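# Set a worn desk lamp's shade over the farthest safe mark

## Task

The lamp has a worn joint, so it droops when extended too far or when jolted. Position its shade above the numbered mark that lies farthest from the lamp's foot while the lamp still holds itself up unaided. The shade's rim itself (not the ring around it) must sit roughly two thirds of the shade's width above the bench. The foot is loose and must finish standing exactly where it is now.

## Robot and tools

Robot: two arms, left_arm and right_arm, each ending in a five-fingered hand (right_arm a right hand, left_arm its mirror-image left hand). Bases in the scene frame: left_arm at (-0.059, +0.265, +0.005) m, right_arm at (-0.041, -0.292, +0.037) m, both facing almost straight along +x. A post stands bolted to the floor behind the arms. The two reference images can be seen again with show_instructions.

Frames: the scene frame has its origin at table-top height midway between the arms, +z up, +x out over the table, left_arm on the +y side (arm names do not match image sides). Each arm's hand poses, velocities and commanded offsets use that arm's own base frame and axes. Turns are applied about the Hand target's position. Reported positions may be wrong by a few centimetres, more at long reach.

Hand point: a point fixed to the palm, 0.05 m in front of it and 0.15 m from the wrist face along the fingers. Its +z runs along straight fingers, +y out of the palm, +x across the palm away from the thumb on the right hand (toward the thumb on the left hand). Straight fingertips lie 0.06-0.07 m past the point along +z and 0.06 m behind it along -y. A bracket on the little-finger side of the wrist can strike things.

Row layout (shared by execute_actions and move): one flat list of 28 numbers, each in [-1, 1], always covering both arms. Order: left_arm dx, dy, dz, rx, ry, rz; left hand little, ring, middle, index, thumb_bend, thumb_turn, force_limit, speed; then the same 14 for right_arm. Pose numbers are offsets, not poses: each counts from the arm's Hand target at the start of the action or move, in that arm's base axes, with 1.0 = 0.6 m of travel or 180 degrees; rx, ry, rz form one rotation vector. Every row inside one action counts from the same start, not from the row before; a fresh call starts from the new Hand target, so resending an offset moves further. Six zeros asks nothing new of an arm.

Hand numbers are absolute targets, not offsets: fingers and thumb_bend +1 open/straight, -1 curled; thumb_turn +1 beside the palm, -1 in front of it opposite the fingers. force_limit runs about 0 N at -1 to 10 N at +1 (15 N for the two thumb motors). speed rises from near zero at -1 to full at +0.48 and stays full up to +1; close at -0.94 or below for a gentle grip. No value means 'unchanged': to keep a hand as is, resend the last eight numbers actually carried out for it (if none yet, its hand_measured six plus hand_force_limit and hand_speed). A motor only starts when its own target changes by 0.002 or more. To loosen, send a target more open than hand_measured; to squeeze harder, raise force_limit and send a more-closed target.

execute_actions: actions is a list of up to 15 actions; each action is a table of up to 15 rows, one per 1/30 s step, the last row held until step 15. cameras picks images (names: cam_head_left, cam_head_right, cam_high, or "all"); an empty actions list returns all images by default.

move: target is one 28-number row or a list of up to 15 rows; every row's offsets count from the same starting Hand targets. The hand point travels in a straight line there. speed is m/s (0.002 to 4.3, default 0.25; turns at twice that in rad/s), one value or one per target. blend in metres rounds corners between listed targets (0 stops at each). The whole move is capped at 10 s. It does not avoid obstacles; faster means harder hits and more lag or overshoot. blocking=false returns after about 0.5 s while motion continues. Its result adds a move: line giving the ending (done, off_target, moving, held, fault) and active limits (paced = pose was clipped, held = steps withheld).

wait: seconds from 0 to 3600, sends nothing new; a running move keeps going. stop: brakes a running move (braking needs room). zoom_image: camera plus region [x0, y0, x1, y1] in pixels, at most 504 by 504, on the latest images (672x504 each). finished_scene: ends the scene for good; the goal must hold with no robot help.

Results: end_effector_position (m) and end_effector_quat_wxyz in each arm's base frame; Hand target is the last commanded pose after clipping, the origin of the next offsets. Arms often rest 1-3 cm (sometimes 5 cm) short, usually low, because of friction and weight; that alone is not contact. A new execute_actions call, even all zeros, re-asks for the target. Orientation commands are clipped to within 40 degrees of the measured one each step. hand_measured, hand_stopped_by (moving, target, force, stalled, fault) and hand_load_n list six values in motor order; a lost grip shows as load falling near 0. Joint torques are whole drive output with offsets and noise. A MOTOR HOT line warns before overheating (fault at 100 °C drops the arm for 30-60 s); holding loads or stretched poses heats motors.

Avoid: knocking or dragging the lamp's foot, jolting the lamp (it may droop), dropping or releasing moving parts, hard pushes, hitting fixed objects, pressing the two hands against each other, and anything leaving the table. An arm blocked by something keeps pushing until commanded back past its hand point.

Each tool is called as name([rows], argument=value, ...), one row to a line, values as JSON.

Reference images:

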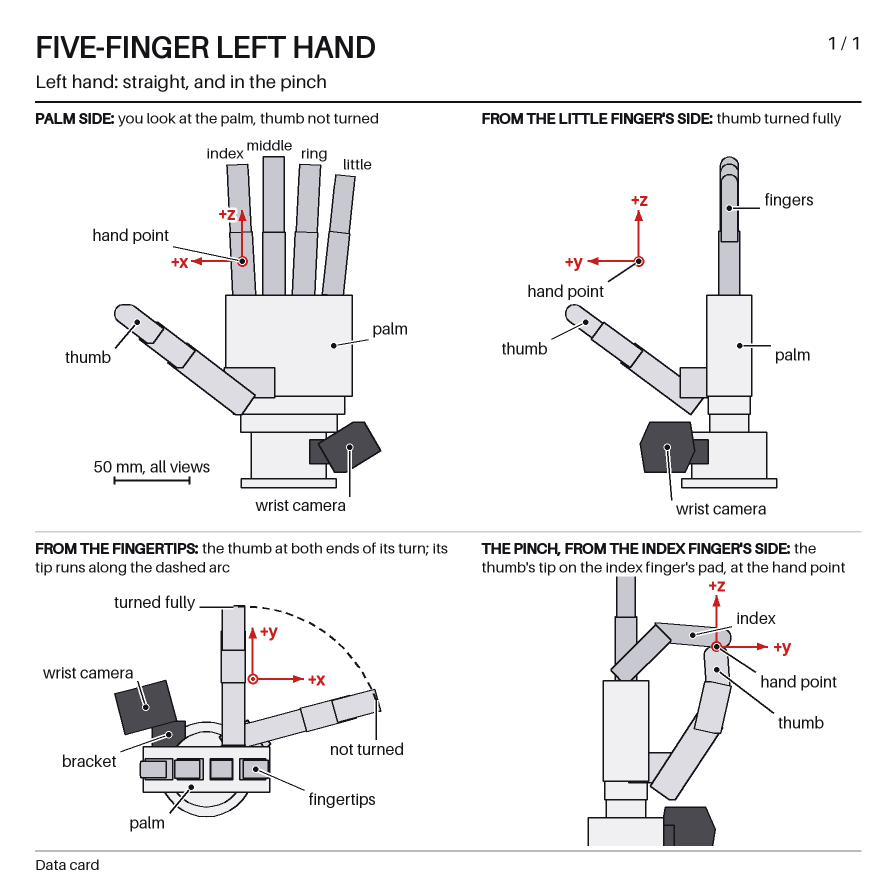

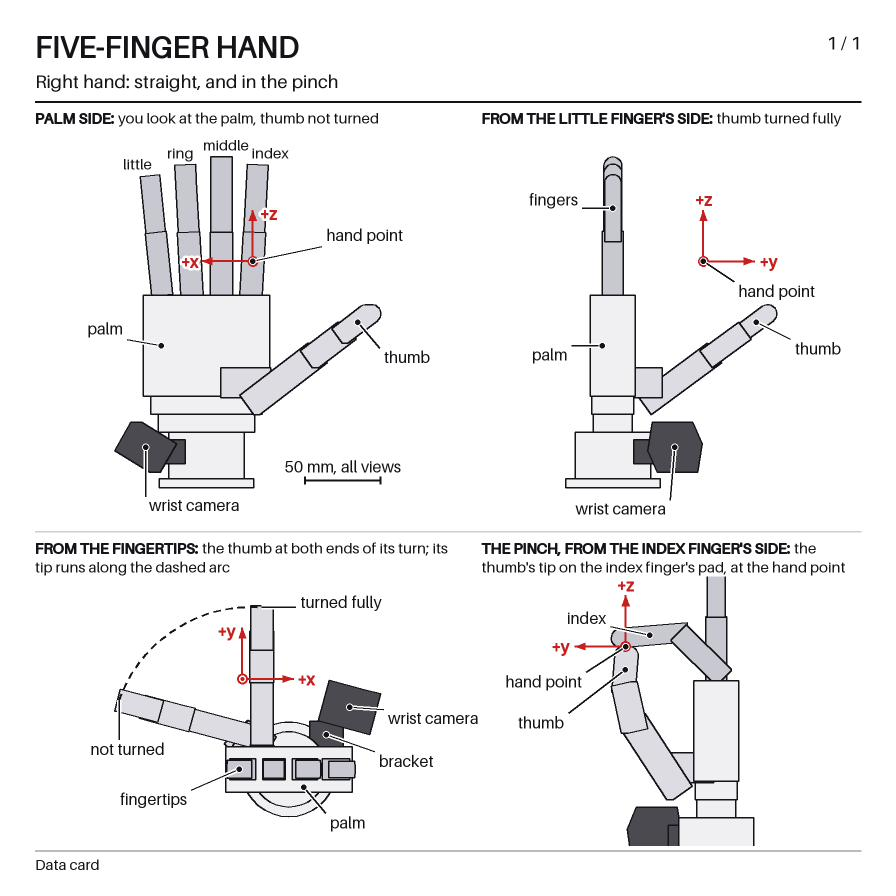

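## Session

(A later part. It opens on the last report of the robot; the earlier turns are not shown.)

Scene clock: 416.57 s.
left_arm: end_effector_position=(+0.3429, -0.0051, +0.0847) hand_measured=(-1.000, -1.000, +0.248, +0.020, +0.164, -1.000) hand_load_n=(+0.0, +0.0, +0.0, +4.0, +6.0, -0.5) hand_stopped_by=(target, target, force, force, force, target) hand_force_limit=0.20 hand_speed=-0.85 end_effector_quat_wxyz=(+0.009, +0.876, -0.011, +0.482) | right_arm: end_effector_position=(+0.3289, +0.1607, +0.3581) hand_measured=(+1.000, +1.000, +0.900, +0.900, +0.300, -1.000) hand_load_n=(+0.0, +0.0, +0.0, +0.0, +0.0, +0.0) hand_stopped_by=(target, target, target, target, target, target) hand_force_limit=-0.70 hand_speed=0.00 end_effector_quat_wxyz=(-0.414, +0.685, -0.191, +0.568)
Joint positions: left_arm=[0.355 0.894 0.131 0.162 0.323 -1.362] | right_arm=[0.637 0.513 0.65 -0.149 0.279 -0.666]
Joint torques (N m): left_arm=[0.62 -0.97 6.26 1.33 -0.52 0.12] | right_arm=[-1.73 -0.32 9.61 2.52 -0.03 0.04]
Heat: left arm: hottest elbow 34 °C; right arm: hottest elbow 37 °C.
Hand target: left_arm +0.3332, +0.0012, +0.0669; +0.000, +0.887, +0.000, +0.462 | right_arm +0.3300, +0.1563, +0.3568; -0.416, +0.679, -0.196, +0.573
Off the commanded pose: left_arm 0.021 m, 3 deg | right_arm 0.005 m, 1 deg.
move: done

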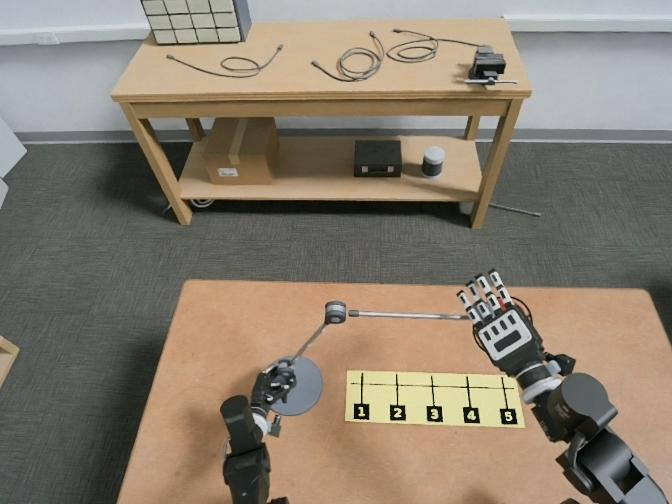

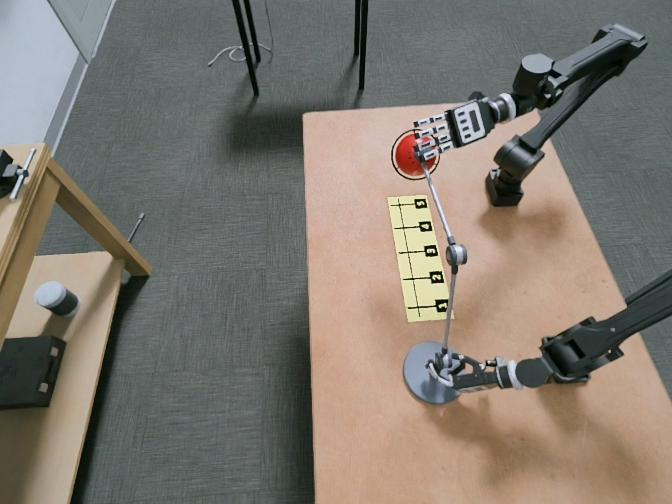

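move(target=[0,0,0,0,0,0,-1,-1,-0.1,-0.2,-0.2,-1,0.2,-0.85, 0,0,0,0,0,0,1,1,0.1,0.1,0.05,-1,-0.7,-0.8], cameras=["cam_head_left","cam_high"])

zoom_image(camera="cam_high", region=[390, 90, 530, 230])

zoom_image(camera="cam_head_left", region=[300, 240, 540, 420])

Scene clock: 418.60 s.
left_arm: end_effector_position=(+0.3429, -0.0051, +0.0847) hand_measured=(-1.000, -1.000, +0.248, +0.020, +0.164, -1.000) hand_load_n=(+0.0, +0.0, +0.0, +4.0, +6.0, -0.5) hand_stopped_by=(target, target, force, force, force, target) hand_force_limit=0.20 hand_speed=-0.85 end_effector_quat_wxyz=(+0.009, +0.876, -0.011, +0.482) | right_arm: end_effector_position=(+0.3289, +0.1610, +0.3585) hand_measured=(+1.000, +1.000, +0.100, +0.100, +0.050, -1.000) hand_load_n=(+0.0, +0.0, +0.0, +0.0, +0.5, +0.0) hand_stopped_by=(target, target, target, target, target, target) hand_force_limit=-0.70 hand_speed=-0.80 end_effector_quat_wxyz=(-0.415, +0.685, -0.190, +0.568)
Joint positions: left_arm=[0.355 0.894 0.131 0.162 0.323 -1.362] | right_arm=[0.637 0.513 0.65 -0.147 0.278 -0.666]
Joint torques (N m): left_arm=[0.38 -1.08 6.06 1.2 -0.53 0.11] | right_arm=[-1.9 0.32 9.68 2.28 -0.01 0.04]
Heat: left arm: hottest elbow 34 °C; right arm: hottest elbow 37 °C.
Hand target: left_arm +0.3332, +0.0012, +0.0669; +0.000, +0.887, +0.000, +0.462 | right_arm +0.3300, +0.1563, +0.3567; -0.416, +0.679, -0.196, +0.573
Off the commanded pose: left_arm 0.021 m, 3 deg | right_arm 0.005 m, 1 deg.
move: done

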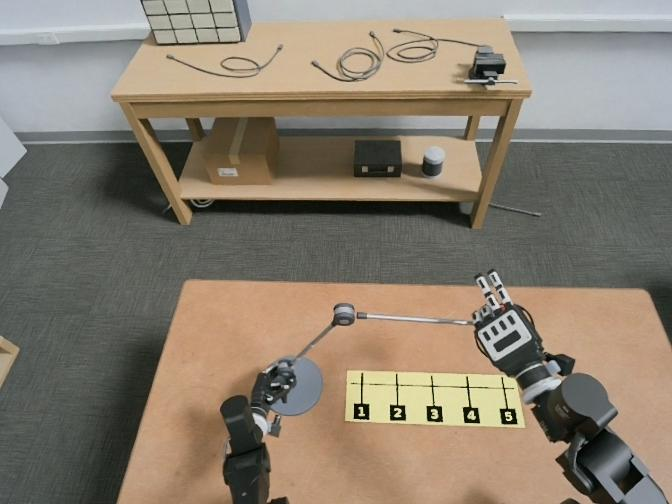

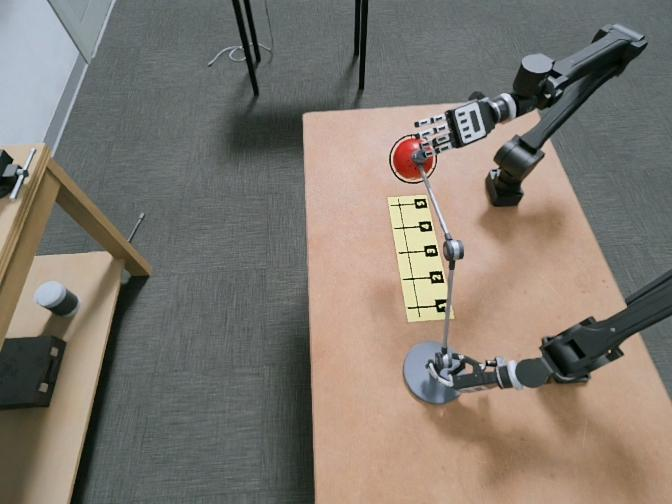

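Scaled by 3.600 from the camera's image (finer frame: 960x720).

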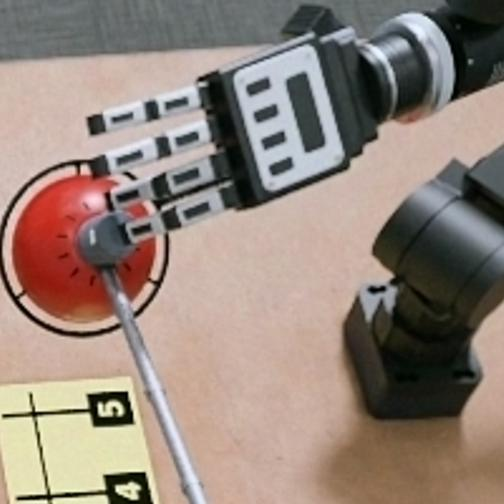

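Scaled by 2.100 from the camera's image (finer frame: 960x720).

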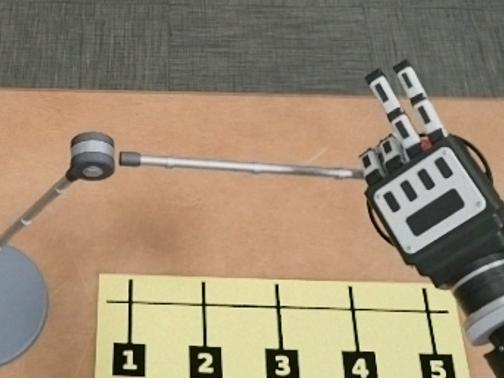

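move([
  [0,0,0,0,0,0,-1,-1,-0.1,-0.2,-0.2,-1,0.2,-0.85, 0,0,0,0,0,0,1,1,0.9,0.9,0.3,-1,-0.7,-0.3],
  [0,0,0,0,0,0,-1,-1,-0.1,-0.2,-0.2,-1,0.2,-0.85, -0.03,0.015,0.12,0,0,0,1,1,1,1,0.3,-1,-0.7,-0.3],
], speed=0.1, cameras=["cam_head_left","cam_high"])

zoom_image(camera="cam_high", region=[390, 90, 530, 230])

zoom_image(camera="cam_head_left", region=[300, 240, 540, 420])

Scene clock: 422.43 s.
left_arm: end_effector_position=(+0.3429, -0.0051, +0.0847) hand_measured=(-1.000, -1.000, +0.248, +0.020, +0.164, -1.000) hand_load_n=(+0.0, +0.0, +0.0, +4.0, +6.0, -0.5) hand_stopped_by=(target, target, force, force, force, target) hand_force_limit=0.20 hand_speed=-0.85 end_effector_quat_wxyz=(+0.009, +0.876, -0.011, +0.482) | right_arm: end_effector_position=(+0.3139, +0.1607, +0.4090) hand_measured=(+1.000, +1.000, +1.000, +1.000, +0.300, -1.000) hand_load_n=(+0.0, +0.0, +0.0, +0.0, +0.0, +0.5) hand_stopped_by=(target, target, target, target, target, target) hand_force_limit=-0.70 hand_speed=-0.30 end_effector_quat_wxyz=(-0.405, +0.685, -0.198, +0.572)
Joint positions: left_arm=[0.355 0.894 0.131 0.162 0.323 -1.362] | right_arm=[0.715 0.517 0.79 -0.292 0.38 -0.666]
Joint torques (N m): left_arm=[0.03 -1.44 6.12 1.32 -0.54 0.11] | right_arm=[0.26 1.67 14.3 1.61 0.07 0.03]
Heat: left arm: hottest elbow 34 °C; right arm: hottest elbow 37 °C.
Hand target: left_arm +0.3332, +0.0012, +0.0669; +0.000, +0.887, +0.000, +0.462 | right_arm +0.3120, +0.1652, +0.4288; -0.416, +0.679, -0.196, +0.573
Off the commanded pose: left_arm 0.021 m, 3 deg | right_arm 0.020 m, 1 deg.
move: off_target (right_arm); target 2's new numbers were sent with right_arm's hand 0.020 m and 1 deg from that target

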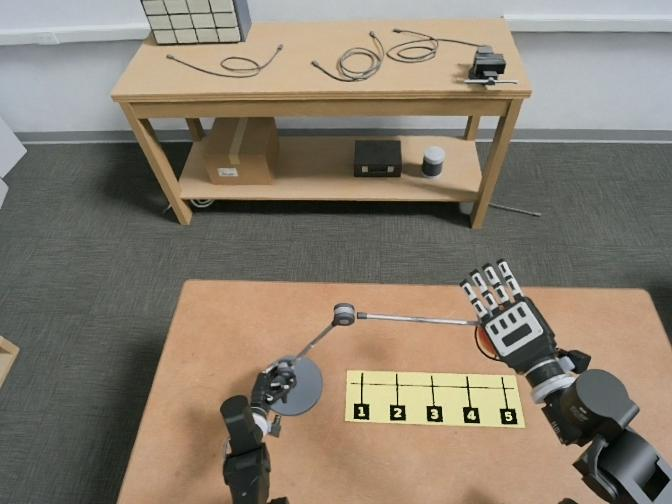

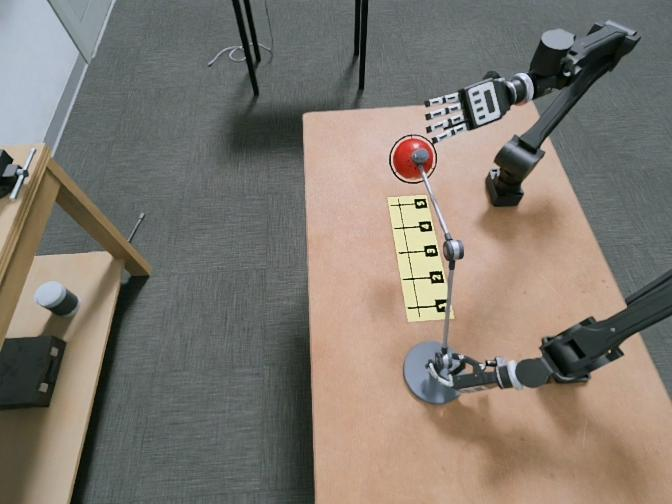

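Scaled by 3.600 from the camera's image (finer frame: 960x720).

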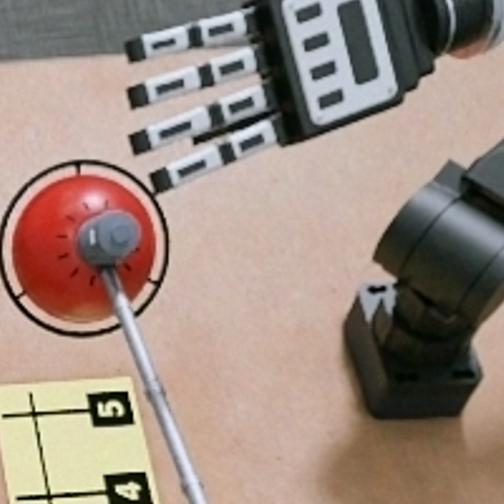

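Scaled by 2.100 from the camera's image (finer frame: 960x720).

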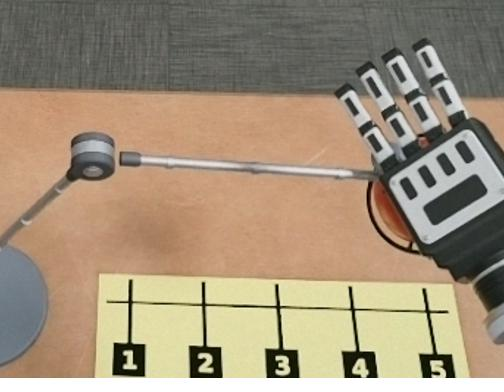

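move([
  [0,0,0,0,0,0,-1,-1,-0.1,-0.2,-0.2,-1,0.2,-0.85, 0.0658,0.028,-0.0972,-0.0191,0.0496,-0.042,1,1,0.95,0.95,0.6,-1,-0.7,0],
  [0,0,0,0,0,0,-1,-1,-0.1,-0.2,-0.2,-1,0.2,-0.85, 0.0667,-0.0055,-0.137,-0.0191,0.0496,-0.042,1,1,0.95,0.95,0.6,-1,-0.7,0],
], speed=0.06, cameras=["cam_head_left","cam_high"])

zoom_image(camera="cam_high", region=[390, 90, 530, 230])

zoom_image(camera="cam_head_left", region=[300, 240, 540, 420])

Scene clock: 427.40 s.
left_arm: end_effector_position=(+0.3429, -0.0051, +0.0847) hand_measured=(-1.000, -1.000, +0.248, +0.020, +0.164, -1.000) hand_load_n=(+0.0, +0.0, +0.0, +4.0, +5.5, -0.5) hand_stopped_by=(target, target, force, force, force, target) hand_force_limit=0.20 hand_speed=-0.85 end_effector_quat_wxyz=(+0.009, +0.876, -0.011, +0.482) | right_arm: end_effector_position=(+0.3499, +0.1664, +0.3496) hand_measured=(+1.000, +1.000, +0.950, +0.950, +0.600, -1.000) hand_load_n=(+0.0, +0.0, +0.0, -0.5, +0.0, +0.0) hand_stopped_by=(target, target, target, target, target, target) hand_force_limit=-0.70 hand_speed=0.00 end_effector_quat_wxyz=(-0.342, +0.722, -0.253, +0.545)
Joint positions: left_arm=[0.355 0.894 0.131 0.162 0.323 -1.362] | right_arm=[0.687 0.676 0.786 -0.303 0.456 -0.589]
Joint torques (N m): left_arm=[0.62 -0.91 6.11 1.4 -0.55 0.1] | right_arm=[-1.03 -0.79 9.26 2.48 -0.03 0]
Heat: left arm: hottest elbow 34 °C; right arm: hottest elbow 37 °C.
Hand target: left_arm +0.3332, +0.0012, +0.0669; +0.000, +0.887, +0.000, +0.462 | right_arm +0.3520, +0.1619, +0.3466; -0.340, +0.719, -0.255, +0.550
Off the commanded pose: left_arm 0.021 m, 3 deg | right_arm 0.006 m, 1 deg.
move: done

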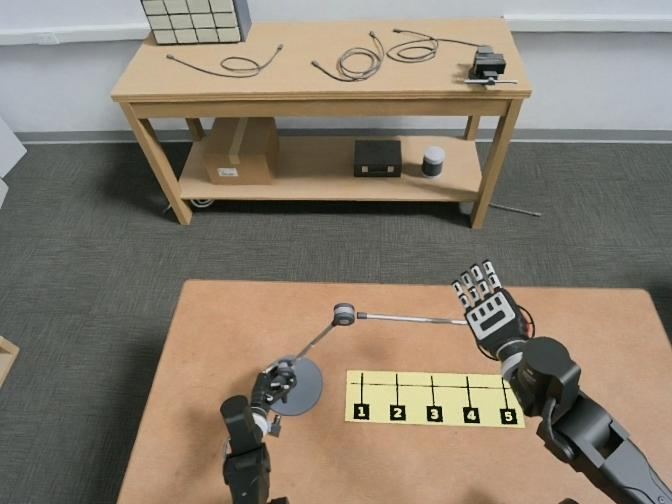

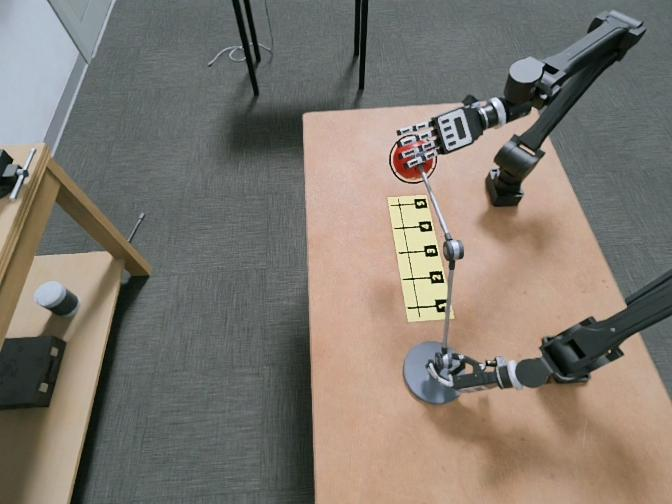

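Scaled by 3.600 from the camera's image (finer frame: 960x720).

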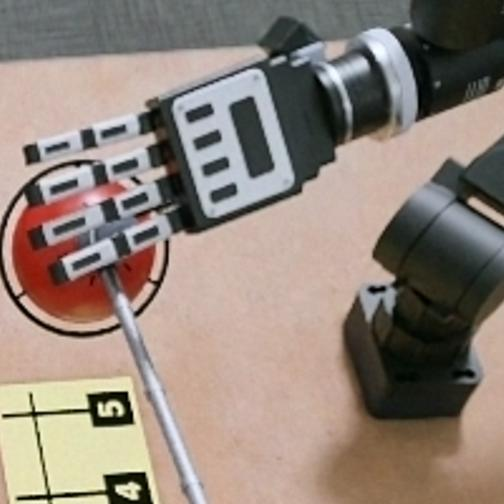

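Scaled by 2.100 from the camera's image (finer frame: 960x720).

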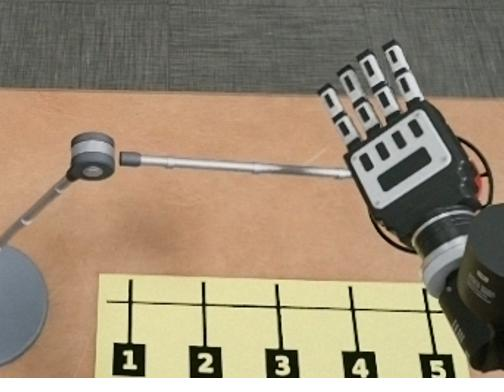

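move(target=[0,0,0,0,0,0,-1,-1,-0.1,-0.2,-0.2,-1,0.2,-0.85, 0.0015,-0.0257,-0.033,0,0,0,1,1,0.95,0.95,0.6,-1,-0.7,0], speed=0.04, cameras=["cam_head_left","cam_high"])

zoom_image(camera="cam_high", region=[390, 90, 530, 230])

zoom_image(camera="cam_head_left", region=[300, 240, 540, 420])

Scene clock: 428.73 s.
left_arm: end_effector_position=(+0.3429, -0.0051, +0.0847) hand_measured=(-1.000, -1.000, +0.248, +0.020, +0.164, -1.000) hand_load_n=(+0.0, +0.0, +0.0, +4.0, +5.5, -0.5) hand_stopped_by=(target, target, force, force, force, target) hand_force_limit=0.20 hand_speed=-0.85 end_effector_quat_wxyz=(+0.009, +0.876, -0.011, +0.482) | right_arm: end_effector_position=(+0.3514, +0.1519, +0.3281) hand_measured=(+1.000, +1.000, +0.950, +0.950, +0.600, -1.000) hand_load_n=(+0.0, +0.0, +0.0, +0.0, +0.0, +0.0) hand_stopped_by=(target, target, target, target, target, target) hand_force_limit=-0.70 hand_speed=0.00 end_effector_quat_wxyz=(-0.341, +0.724, -0.253, +0.544)
Joint positions: left_arm=[0.355 0.894 0.131 0.162 0.323 -1.362] | right_arm=[0.628 0.646 0.722 -0.268 0.398 -0.599]
Joint torques (N m): left_arm=[1.2 -0.79 6.28 1.4 -0.54 0.05] | right_arm=[-1.73 -1.2 9.5 2.32 -0.05 -0.02]
Heat: left arm: hottest elbow 34 °C; right arm: hottest elbow 37 °C.
Hand target: left_arm +0.3332, +0.0012, +0.0669; +0.000, +0.887, +0.000, +0.462 | right_arm +0.3529, +0.1465, +0.3268; -0.340, +0.719, -0.255, +0.550
Off the commanded pose: left_arm 0.021 m, 3 deg | right_arm 0.006 m, 1 deg.
move: done

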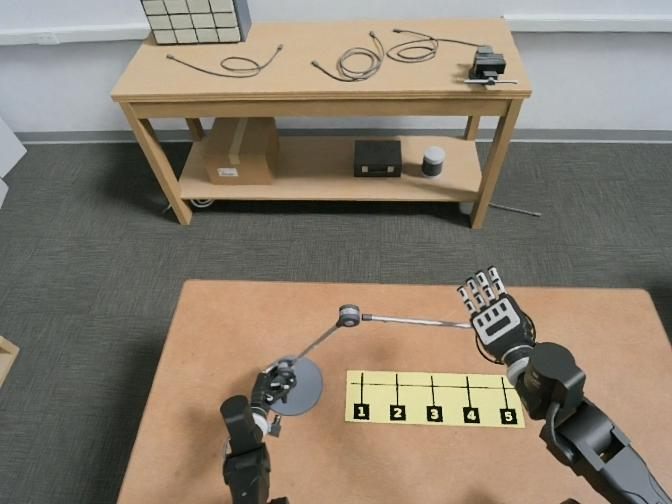

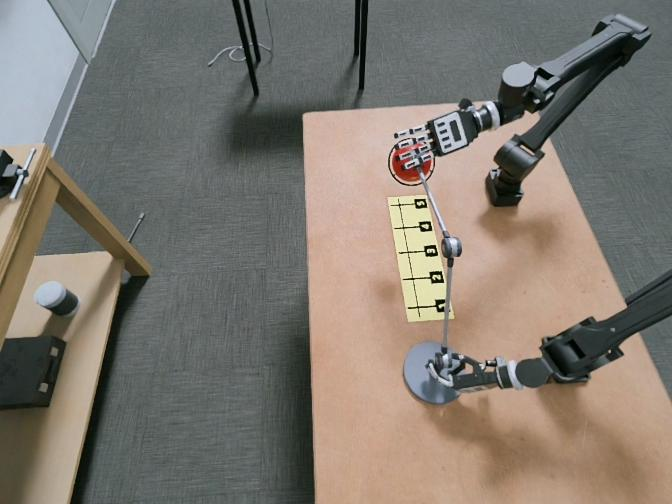

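Scaled by 3.600 from the camera's image (finer frame: 960x720).

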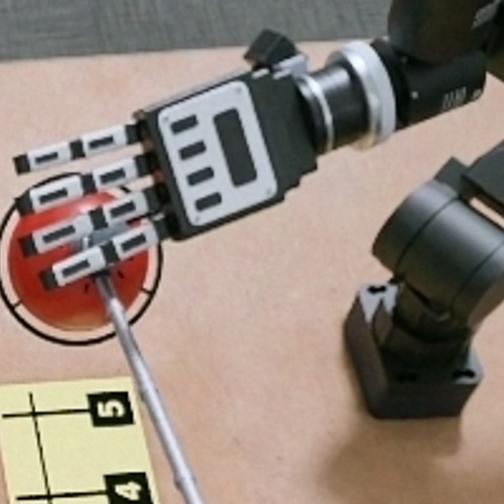

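Scaled by 2.100 from the camera's image (finer frame: 960x720).

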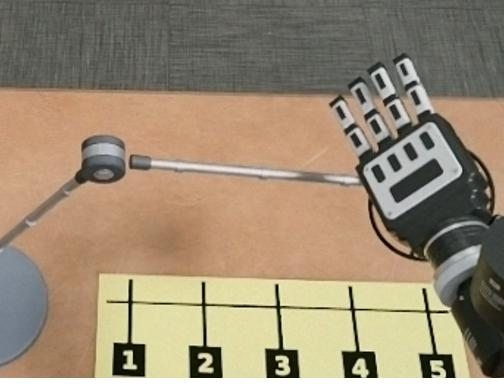

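move([
  [0,0,0,0,0,0,-1,-1,-0.1,-0.2,-0.2,-1,0.2,-0.85, 0.0,0.018,0.05,0,0,0,1,1,0.95,0.95,0.6,-1,-0.7,0],
  [0,0,0,0,0,0,-1,-1,-0.1,-0.2,-0.2,-1,0.2,-0.85, 0.0,0.018,0.051,0,0,0,1,1,0.95,0.95,0.35,1,-0.7,0],
], speed=0.06, cameras=["cam_high"])

zoom_image(camera="cam_high", region=[390, 90, 530, 230])

Scene clock: 433.83 s.
left_arm: end_effector_position=(+0.3429, -0.0051, +0.0847) hand_measured=(-1.000, -1.000, +0.248, +0.020, +0.164, -1.000) hand_load_n=(+0.0, +0.5, +0.0, +4.0, +6.0, -0.5) hand_stopped_by=(target, target, force, force, force, target) hand_force_limit=0.20 hand_speed=-0.85 end_effector_quat_wxyz=(+0.009, +0.876, -0.011, +0.482) | right_arm: end_effector_position=(+0.3509, +0.1495, +0.3342) hand_measured=(+1.000, +1.000, +0.950, +0.950, +0.350, +1.000) hand_load_n=(+0.0, +0.0, +0.0, +0.0, +0.0, -0.5) hand_stopped_by=(target, target, target, target, target, target) hand_force_limit=-0.70 hand_speed=0.00 end_effector_quat_wxyz=(-0.329, +0.725, -0.259, +0.547)
Joint positions: left_arm=[0.355 0.894 0.131 0.162 0.323 -1.362] | right_arm=[0.64 0.654 0.747 -0.3 0.432 -0.599]
Joint torques (N m): left_arm=[0.73 -0.97 6.15 1.47 -0.53 0.11] | right_arm=[-0.03 0.21 15.46 1.39 0.11 -0.02]
Heat: left arm: hottest elbow 34 °C; right arm: hottest elbow 37 °C.
Hand target: left_arm +0.3332, +0.0012, +0.0669; +0.000, +0.887, +0.000, +0.462 | right_arm +0.3529, +0.1573, +0.3574; -0.340, +0.719, -0.255, +0.550
Off the commanded pose: left_arm 0.021 m, 3 deg | right_arm 0.025 m, 2 deg.
move: off_target (right_arm); target 2's new numbers were sent with right_arm's hand 0.025 m and 2 deg from that target

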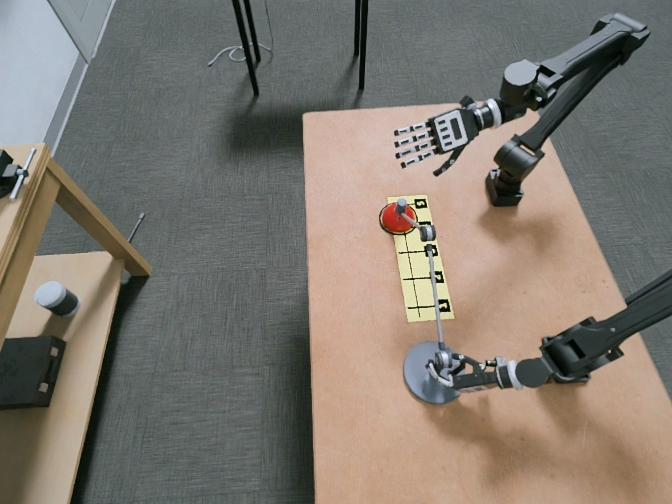

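Scaled by 3.600 from the camera's image (finer frame: 960x720).

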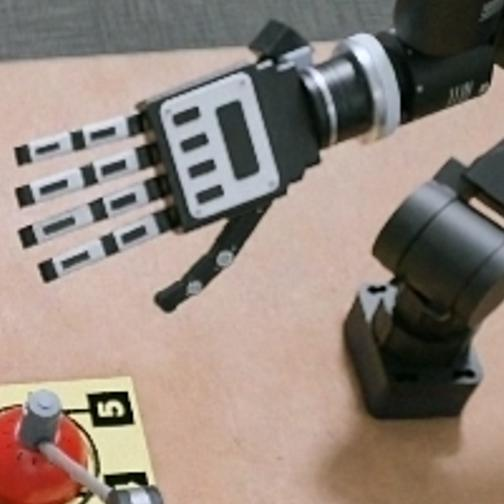

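execute_actions(actions=[])

zoom_image(camera="cam_high", region=[360, 180, 500, 320])

zoom_image(camera="cam_head_left", region=[300, 270, 540, 450])

zoom_image(camera="cam_head_right", region=[300, 270, 540, 450])

Scene clock: 434.17 s.
left_arm: end_effector_position=(+0.3429, -0.0051, +0.0847) hand_measured=(-1.000, -1.000, +0.248, +0.020, +0.164, -1.000) hand_load_n=(+0.0, +0.0, +0.0, +4.0, +6.0, -1.0) hand_stopped_by=(target, target, force, force, force, target) hand_force_limit=0.20 hand_speed=-0.85 end_effector_quat_wxyz=(+0.009, +0.876, -0.011, +0.482) | right_arm: end_effector_position=(+0.3509, +0.1495, +0.3342) hand_measured=(+1.000, +1.000, +0.950, +0.950, +0.350, +1.000) hand_load_n=(+0.0, +0.0, +0.0, +0.0, +0.0, +0.0) hand_stopped_by=(target, target, target, target, target, target) hand_force_limit=-0.70 hand_speed=0.00 end_effector_quat_wxyz=(-0.329, +0.725, -0.259, +0.547)
Joint positions: left_arm=[0.355 0.894 0.131 0.162 0.323 -1.362] | right_arm=[0.64 0.654 0.747 -0.3 0.432 -0.599]
Joint velocities: within noise
Joint torques (N m): left_arm=[1.26 -1.2 6.06 1.32 -0.52 0.09] | right_arm=[0.67 -0.15 15.27 1.46 0.16 0]
Motor temperatures (°C): left_arm=[27 30 34 28 34 30] | right_arm=[32 32 37 28 32 29]
Heat: left arm: hottest elbow 34 °C; right arm: hottest elbow 37 °C.
Hand target: left_arm +0.3332, +0.0012, +0.0669; +0.000, +0.887, +0.000, +0.462 | right_arm +0.3529, +0.1573, +0.3574; -0.340, +0.719, -0.255, +0.550
Off the commanded pose: left_arm 0.021 m, 3 deg | right_arm 0.025 m, 2 deg.

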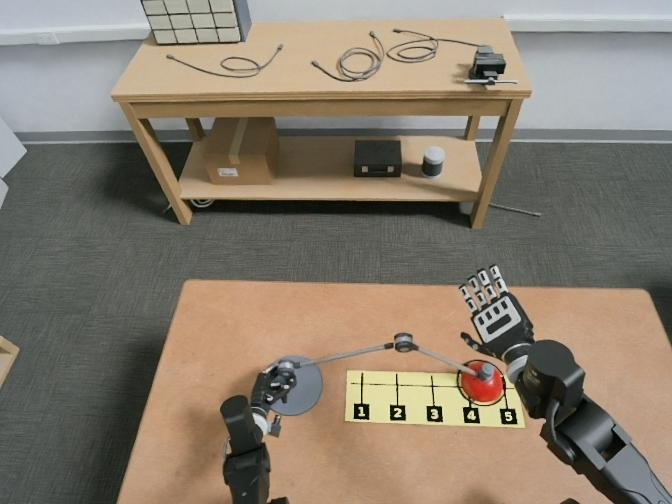

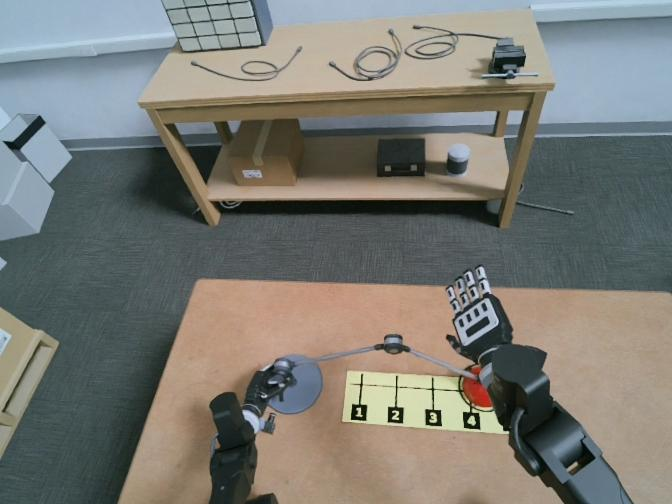

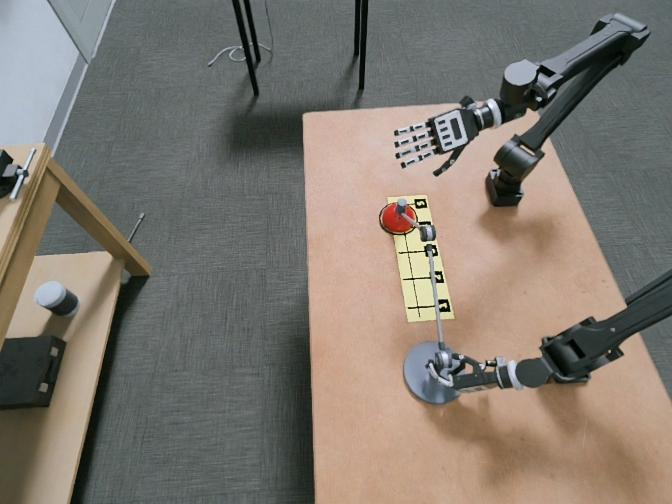

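Scaled by 3.600 from the camera's image (finer frame: 960x720).

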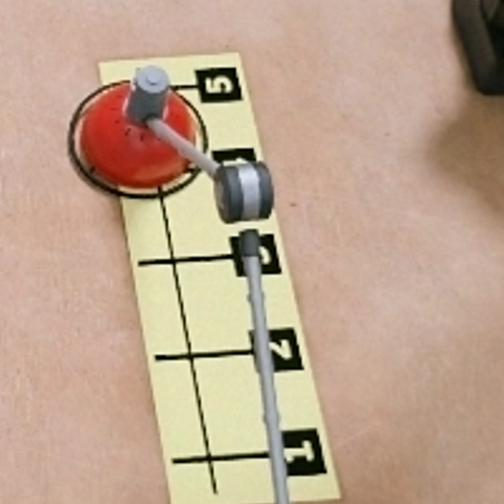

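Scaled by 2.100 from the camera's image (finer frame: 960x720).

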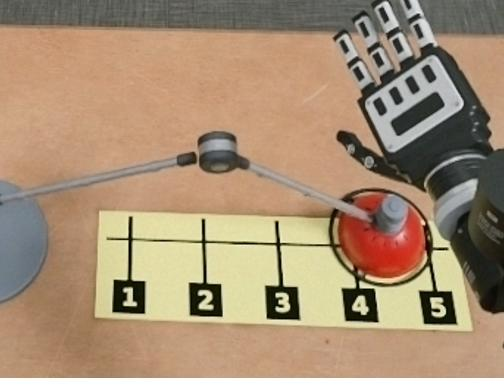

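Scaled by 2.100 from the camera's image (finer frame: 960x720).

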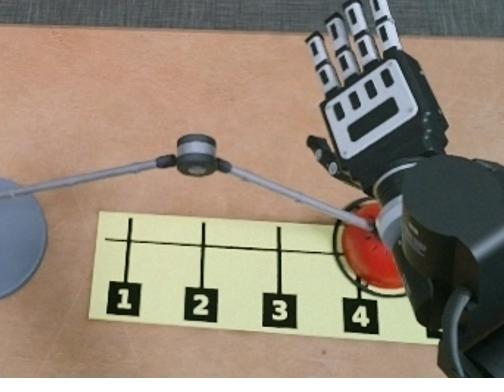

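move([
  [0,0,0,0,0,0,-1,-1,-0.1,-0.2,-0.2,-1,0.2,-0.85, -0.005,-0.095,0.105,0.353,0.055,-0.033,1,1,1,1,1,1,0,0],
  [0,0,0,0,0,0,-1,-1,-0.1,-0.2,-0.2,-1,0.2,-0.85, 0.1077,-0.2005,-0.029,0.7058,0.1098,-0.0653,1,1,1,1,1,1,0,0],
], speed=0.25, blend=0.03, cameras=["all"])

Scene clock: 444.33 s.
left_arm: end_effector_position=(+0.3429, -0.0051, +0.0847) hand_measured=(-1.000, -1.000, +0.248, +0.020, +0.164, -1.000) hand_load_n=(+0.0, +0.0, +0.0, +4.0, +6.0, -0.5) hand_stopped_by=(target, target, force, force, force, target) hand_force_limit=0.20 hand_speed=-0.85 end_effector_quat_wxyz=(+0.009, +0.876, -0.011, +0.482) | right_arm: end_effector_position=(+0.4167, +0.0436, +0.3466) hand_measured=(+1.000, +1.000, +1.000, +1.000, +1.000, +1.000) hand_load_n=(+0.0, +0.0, +0.0, +0.0, +0.0, -0.5) hand_stopped_by=(target, target, target, target, target, target) hand_force_limit=0.00 hand_speed=0.00 end_effector_quat_wxyz=(+0.706, -0.070, +0.702, +0.064)
Joint positions: left_arm=[0.355 0.894 0.131 0.162 0.323 -1.362] | right_arm=[-0.216 0.82 0.449 0.375 -0.407 1.563]
Joint torques (N m): left_arm=[1.03 -1.55 6.22 1.5 -0.54 0.1] | right_arm=[-1.2 -1.73 9.22 2.21 0.11 0.15]
Heat: left arm: hottest elbow 34 °C; right arm: hottest elbow 38 °C.
Hand target: left_arm +0.3332, +0.0012, +0.0669; +0.000, +0.887, +0.000, +0.462 | right_arm +0.4175, +0.0371, +0.3400; +0.705, -0.062, +0.704, +0.062
Off the commanded pose: left_arm 0.021 m, 3 deg | right_arm 0.009 m, 1 deg.
move: done

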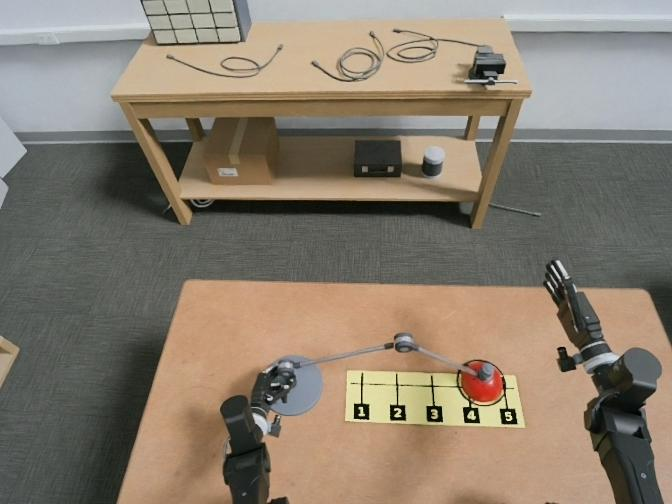

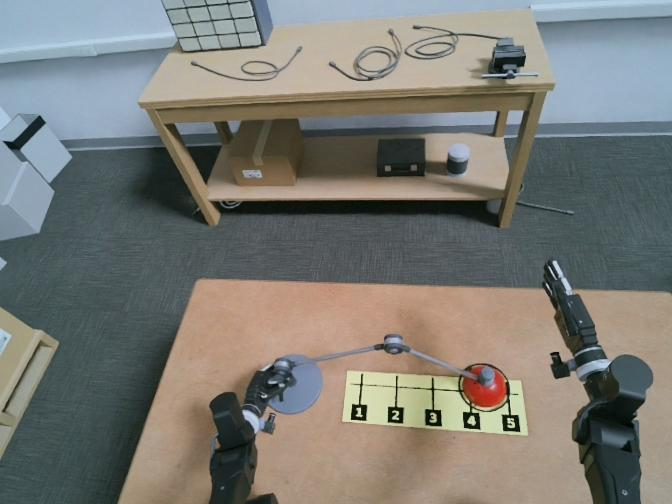

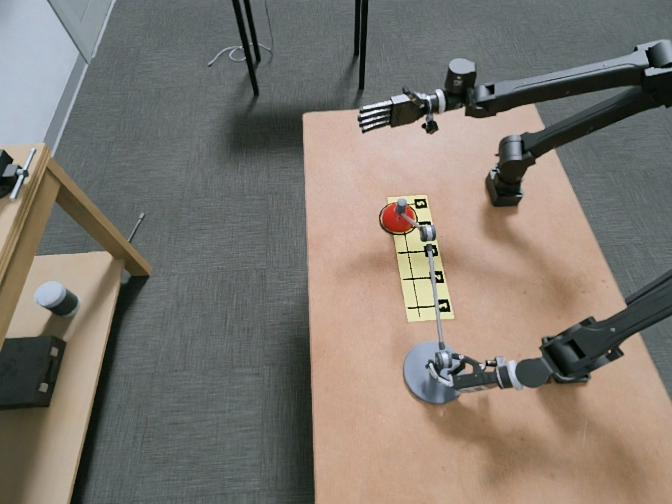

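zoom_image(camera="cam_head_left", region=[380, 310, 540, 430])

zoom_image(camera="cam_high", region=[370, 170, 470, 270])

zoom_image(camera="cam_head_left", region=[240, 310, 420, 430])

Scaled by 3.150 from the camera's image (finer frame: 960x720).

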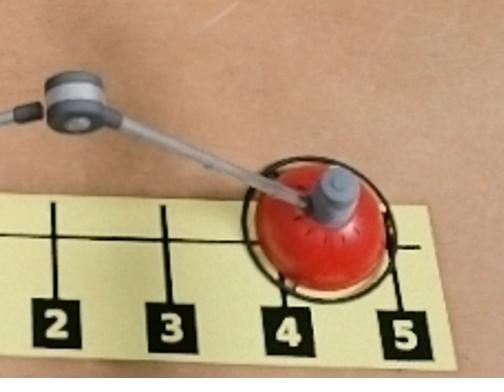

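Scaled by 5.040 from the camera's image (finer frame: 960x720).

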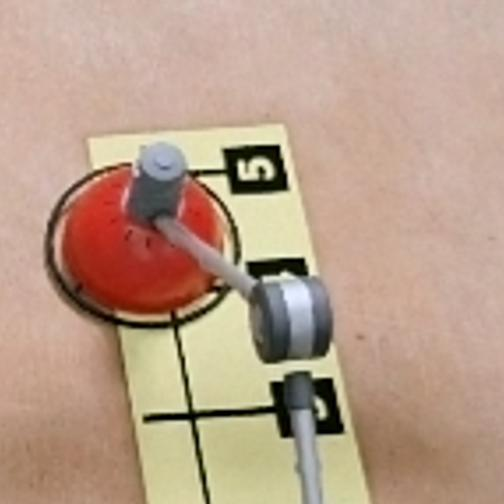

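Scaled by 2.800 from the camera's image (finer frame: 960x720).

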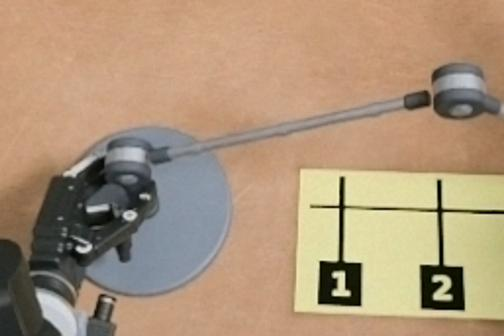

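move(target=[0,0,0,0,0,0,-1,-1,-0.1,-0.2,-0.2,-1,0.2,-0.85, 0.002,-0.01,-0.345,0,0,0,1,1,1,1,1,1,0,0], speed=0.15, cameras=["all"])

zoom_image(camera="cam_head_left", region=[400, 270, 600, 430])

zoom_image(camera="cam_high", region=[350, 130, 490, 270])

Scene clock: 447.70 s.
left_arm: end_effector_position=(+0.3429, -0.0051, +0.0847) hand_measured=(-1.000, -1.000, +0.248, +0.020, +0.164, -1.000) hand_load_n=(+0.0, +0.0, +0.0, +4.0, +5.5, -0.5) hand_stopped_by=(target, target, force, force, force, target) hand_force_limit=0.20 hand_speed=-0.85 end_effector_quat_wxyz=(+0.009, +0.876, -0.011, +0.482) | right_arm: end_effector_position=(+0.4186, +0.0370, +0.1311) hand_measured=(+1.000, +1.000, +1.000, +1.000, +1.000, +1.000) hand_load_n=(+0.0, +0.0, +0.0, +0.0, +0.0, +0.0) hand_stopped_by=(target, target, target, target, target, target) hand_force_limit=0.00 hand_speed=0.00 end_effector_quat_wxyz=(+0.700, -0.067, +0.708, +0.065)
Joint positions: left_arm=[0.355 0.894 0.131 0.162 0.323 -1.362] | right_arm=[-0.238 1.79 0.222 1.556 -0.426 1.564]
Joint torques (N m): left_arm=[0.97 -1.32 6.13 1.4 -0.53 0.11] | right_arm=[-0.91 -7.36 1.74 2.21 -0.15 0.11]
Heat: left arm: hottest elbow 34 °C; right arm: hottest elbow 38 °C.
Hand target: left_arm +0.3332, +0.0012, +0.0669; +0.000, +0.887, +0.000, +0.462 | right_arm +0.4187, +0.0310, +0.1330; +0.705, -0.062, +0.704, +0.062
Off the commanded pose: left_arm 0.021 m, 3 deg | right_arm 0.006 m, 1 deg.
move: done

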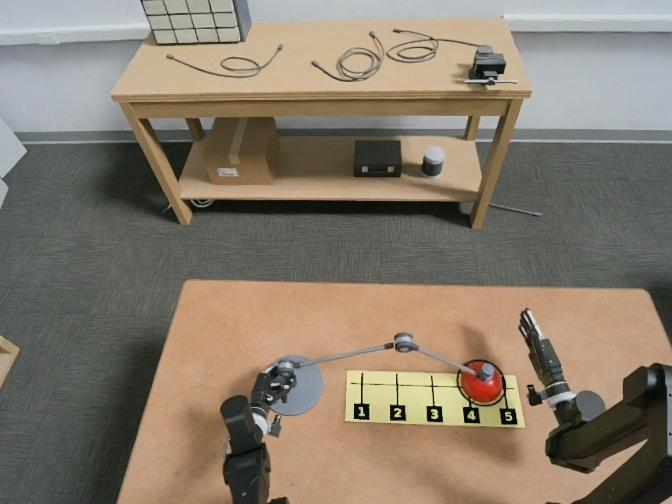

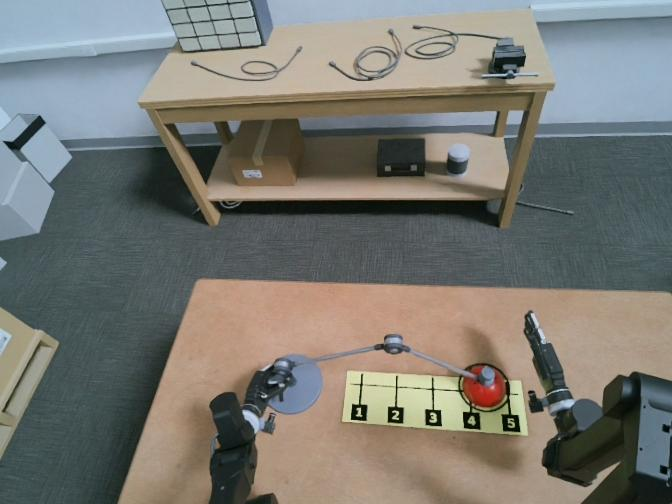

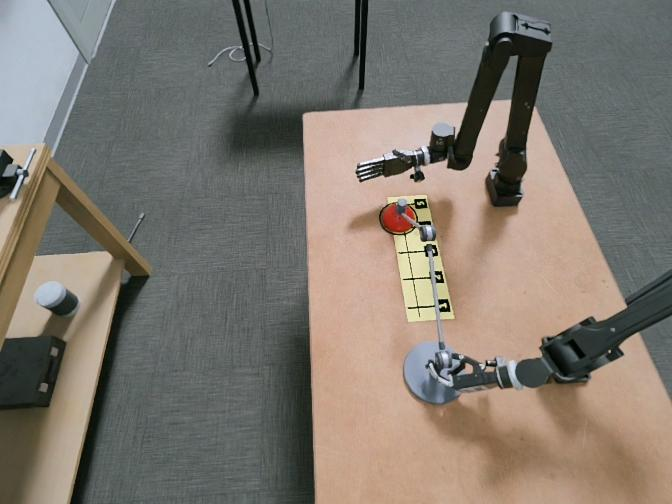

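Scaled by 2.520 from the camera's image (finer frame: 960x720).

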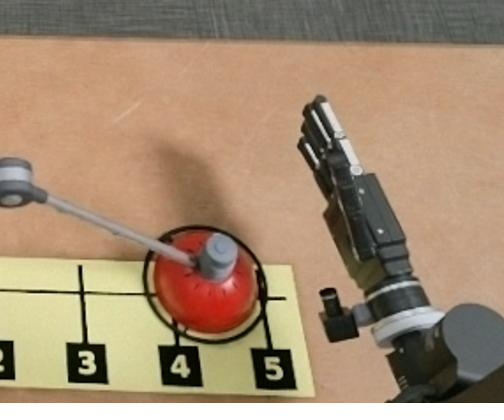

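Scaled by 3.600 from the camera's image (finer frame: 960x720).

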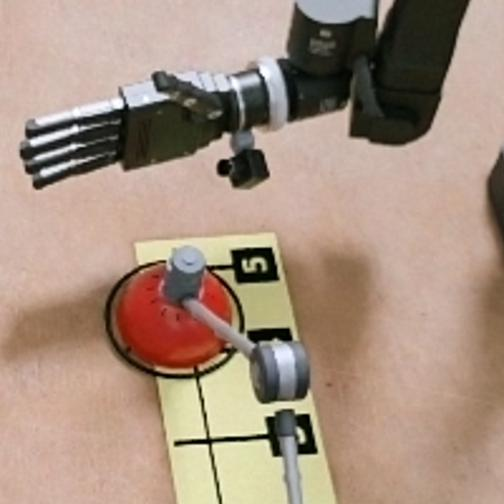

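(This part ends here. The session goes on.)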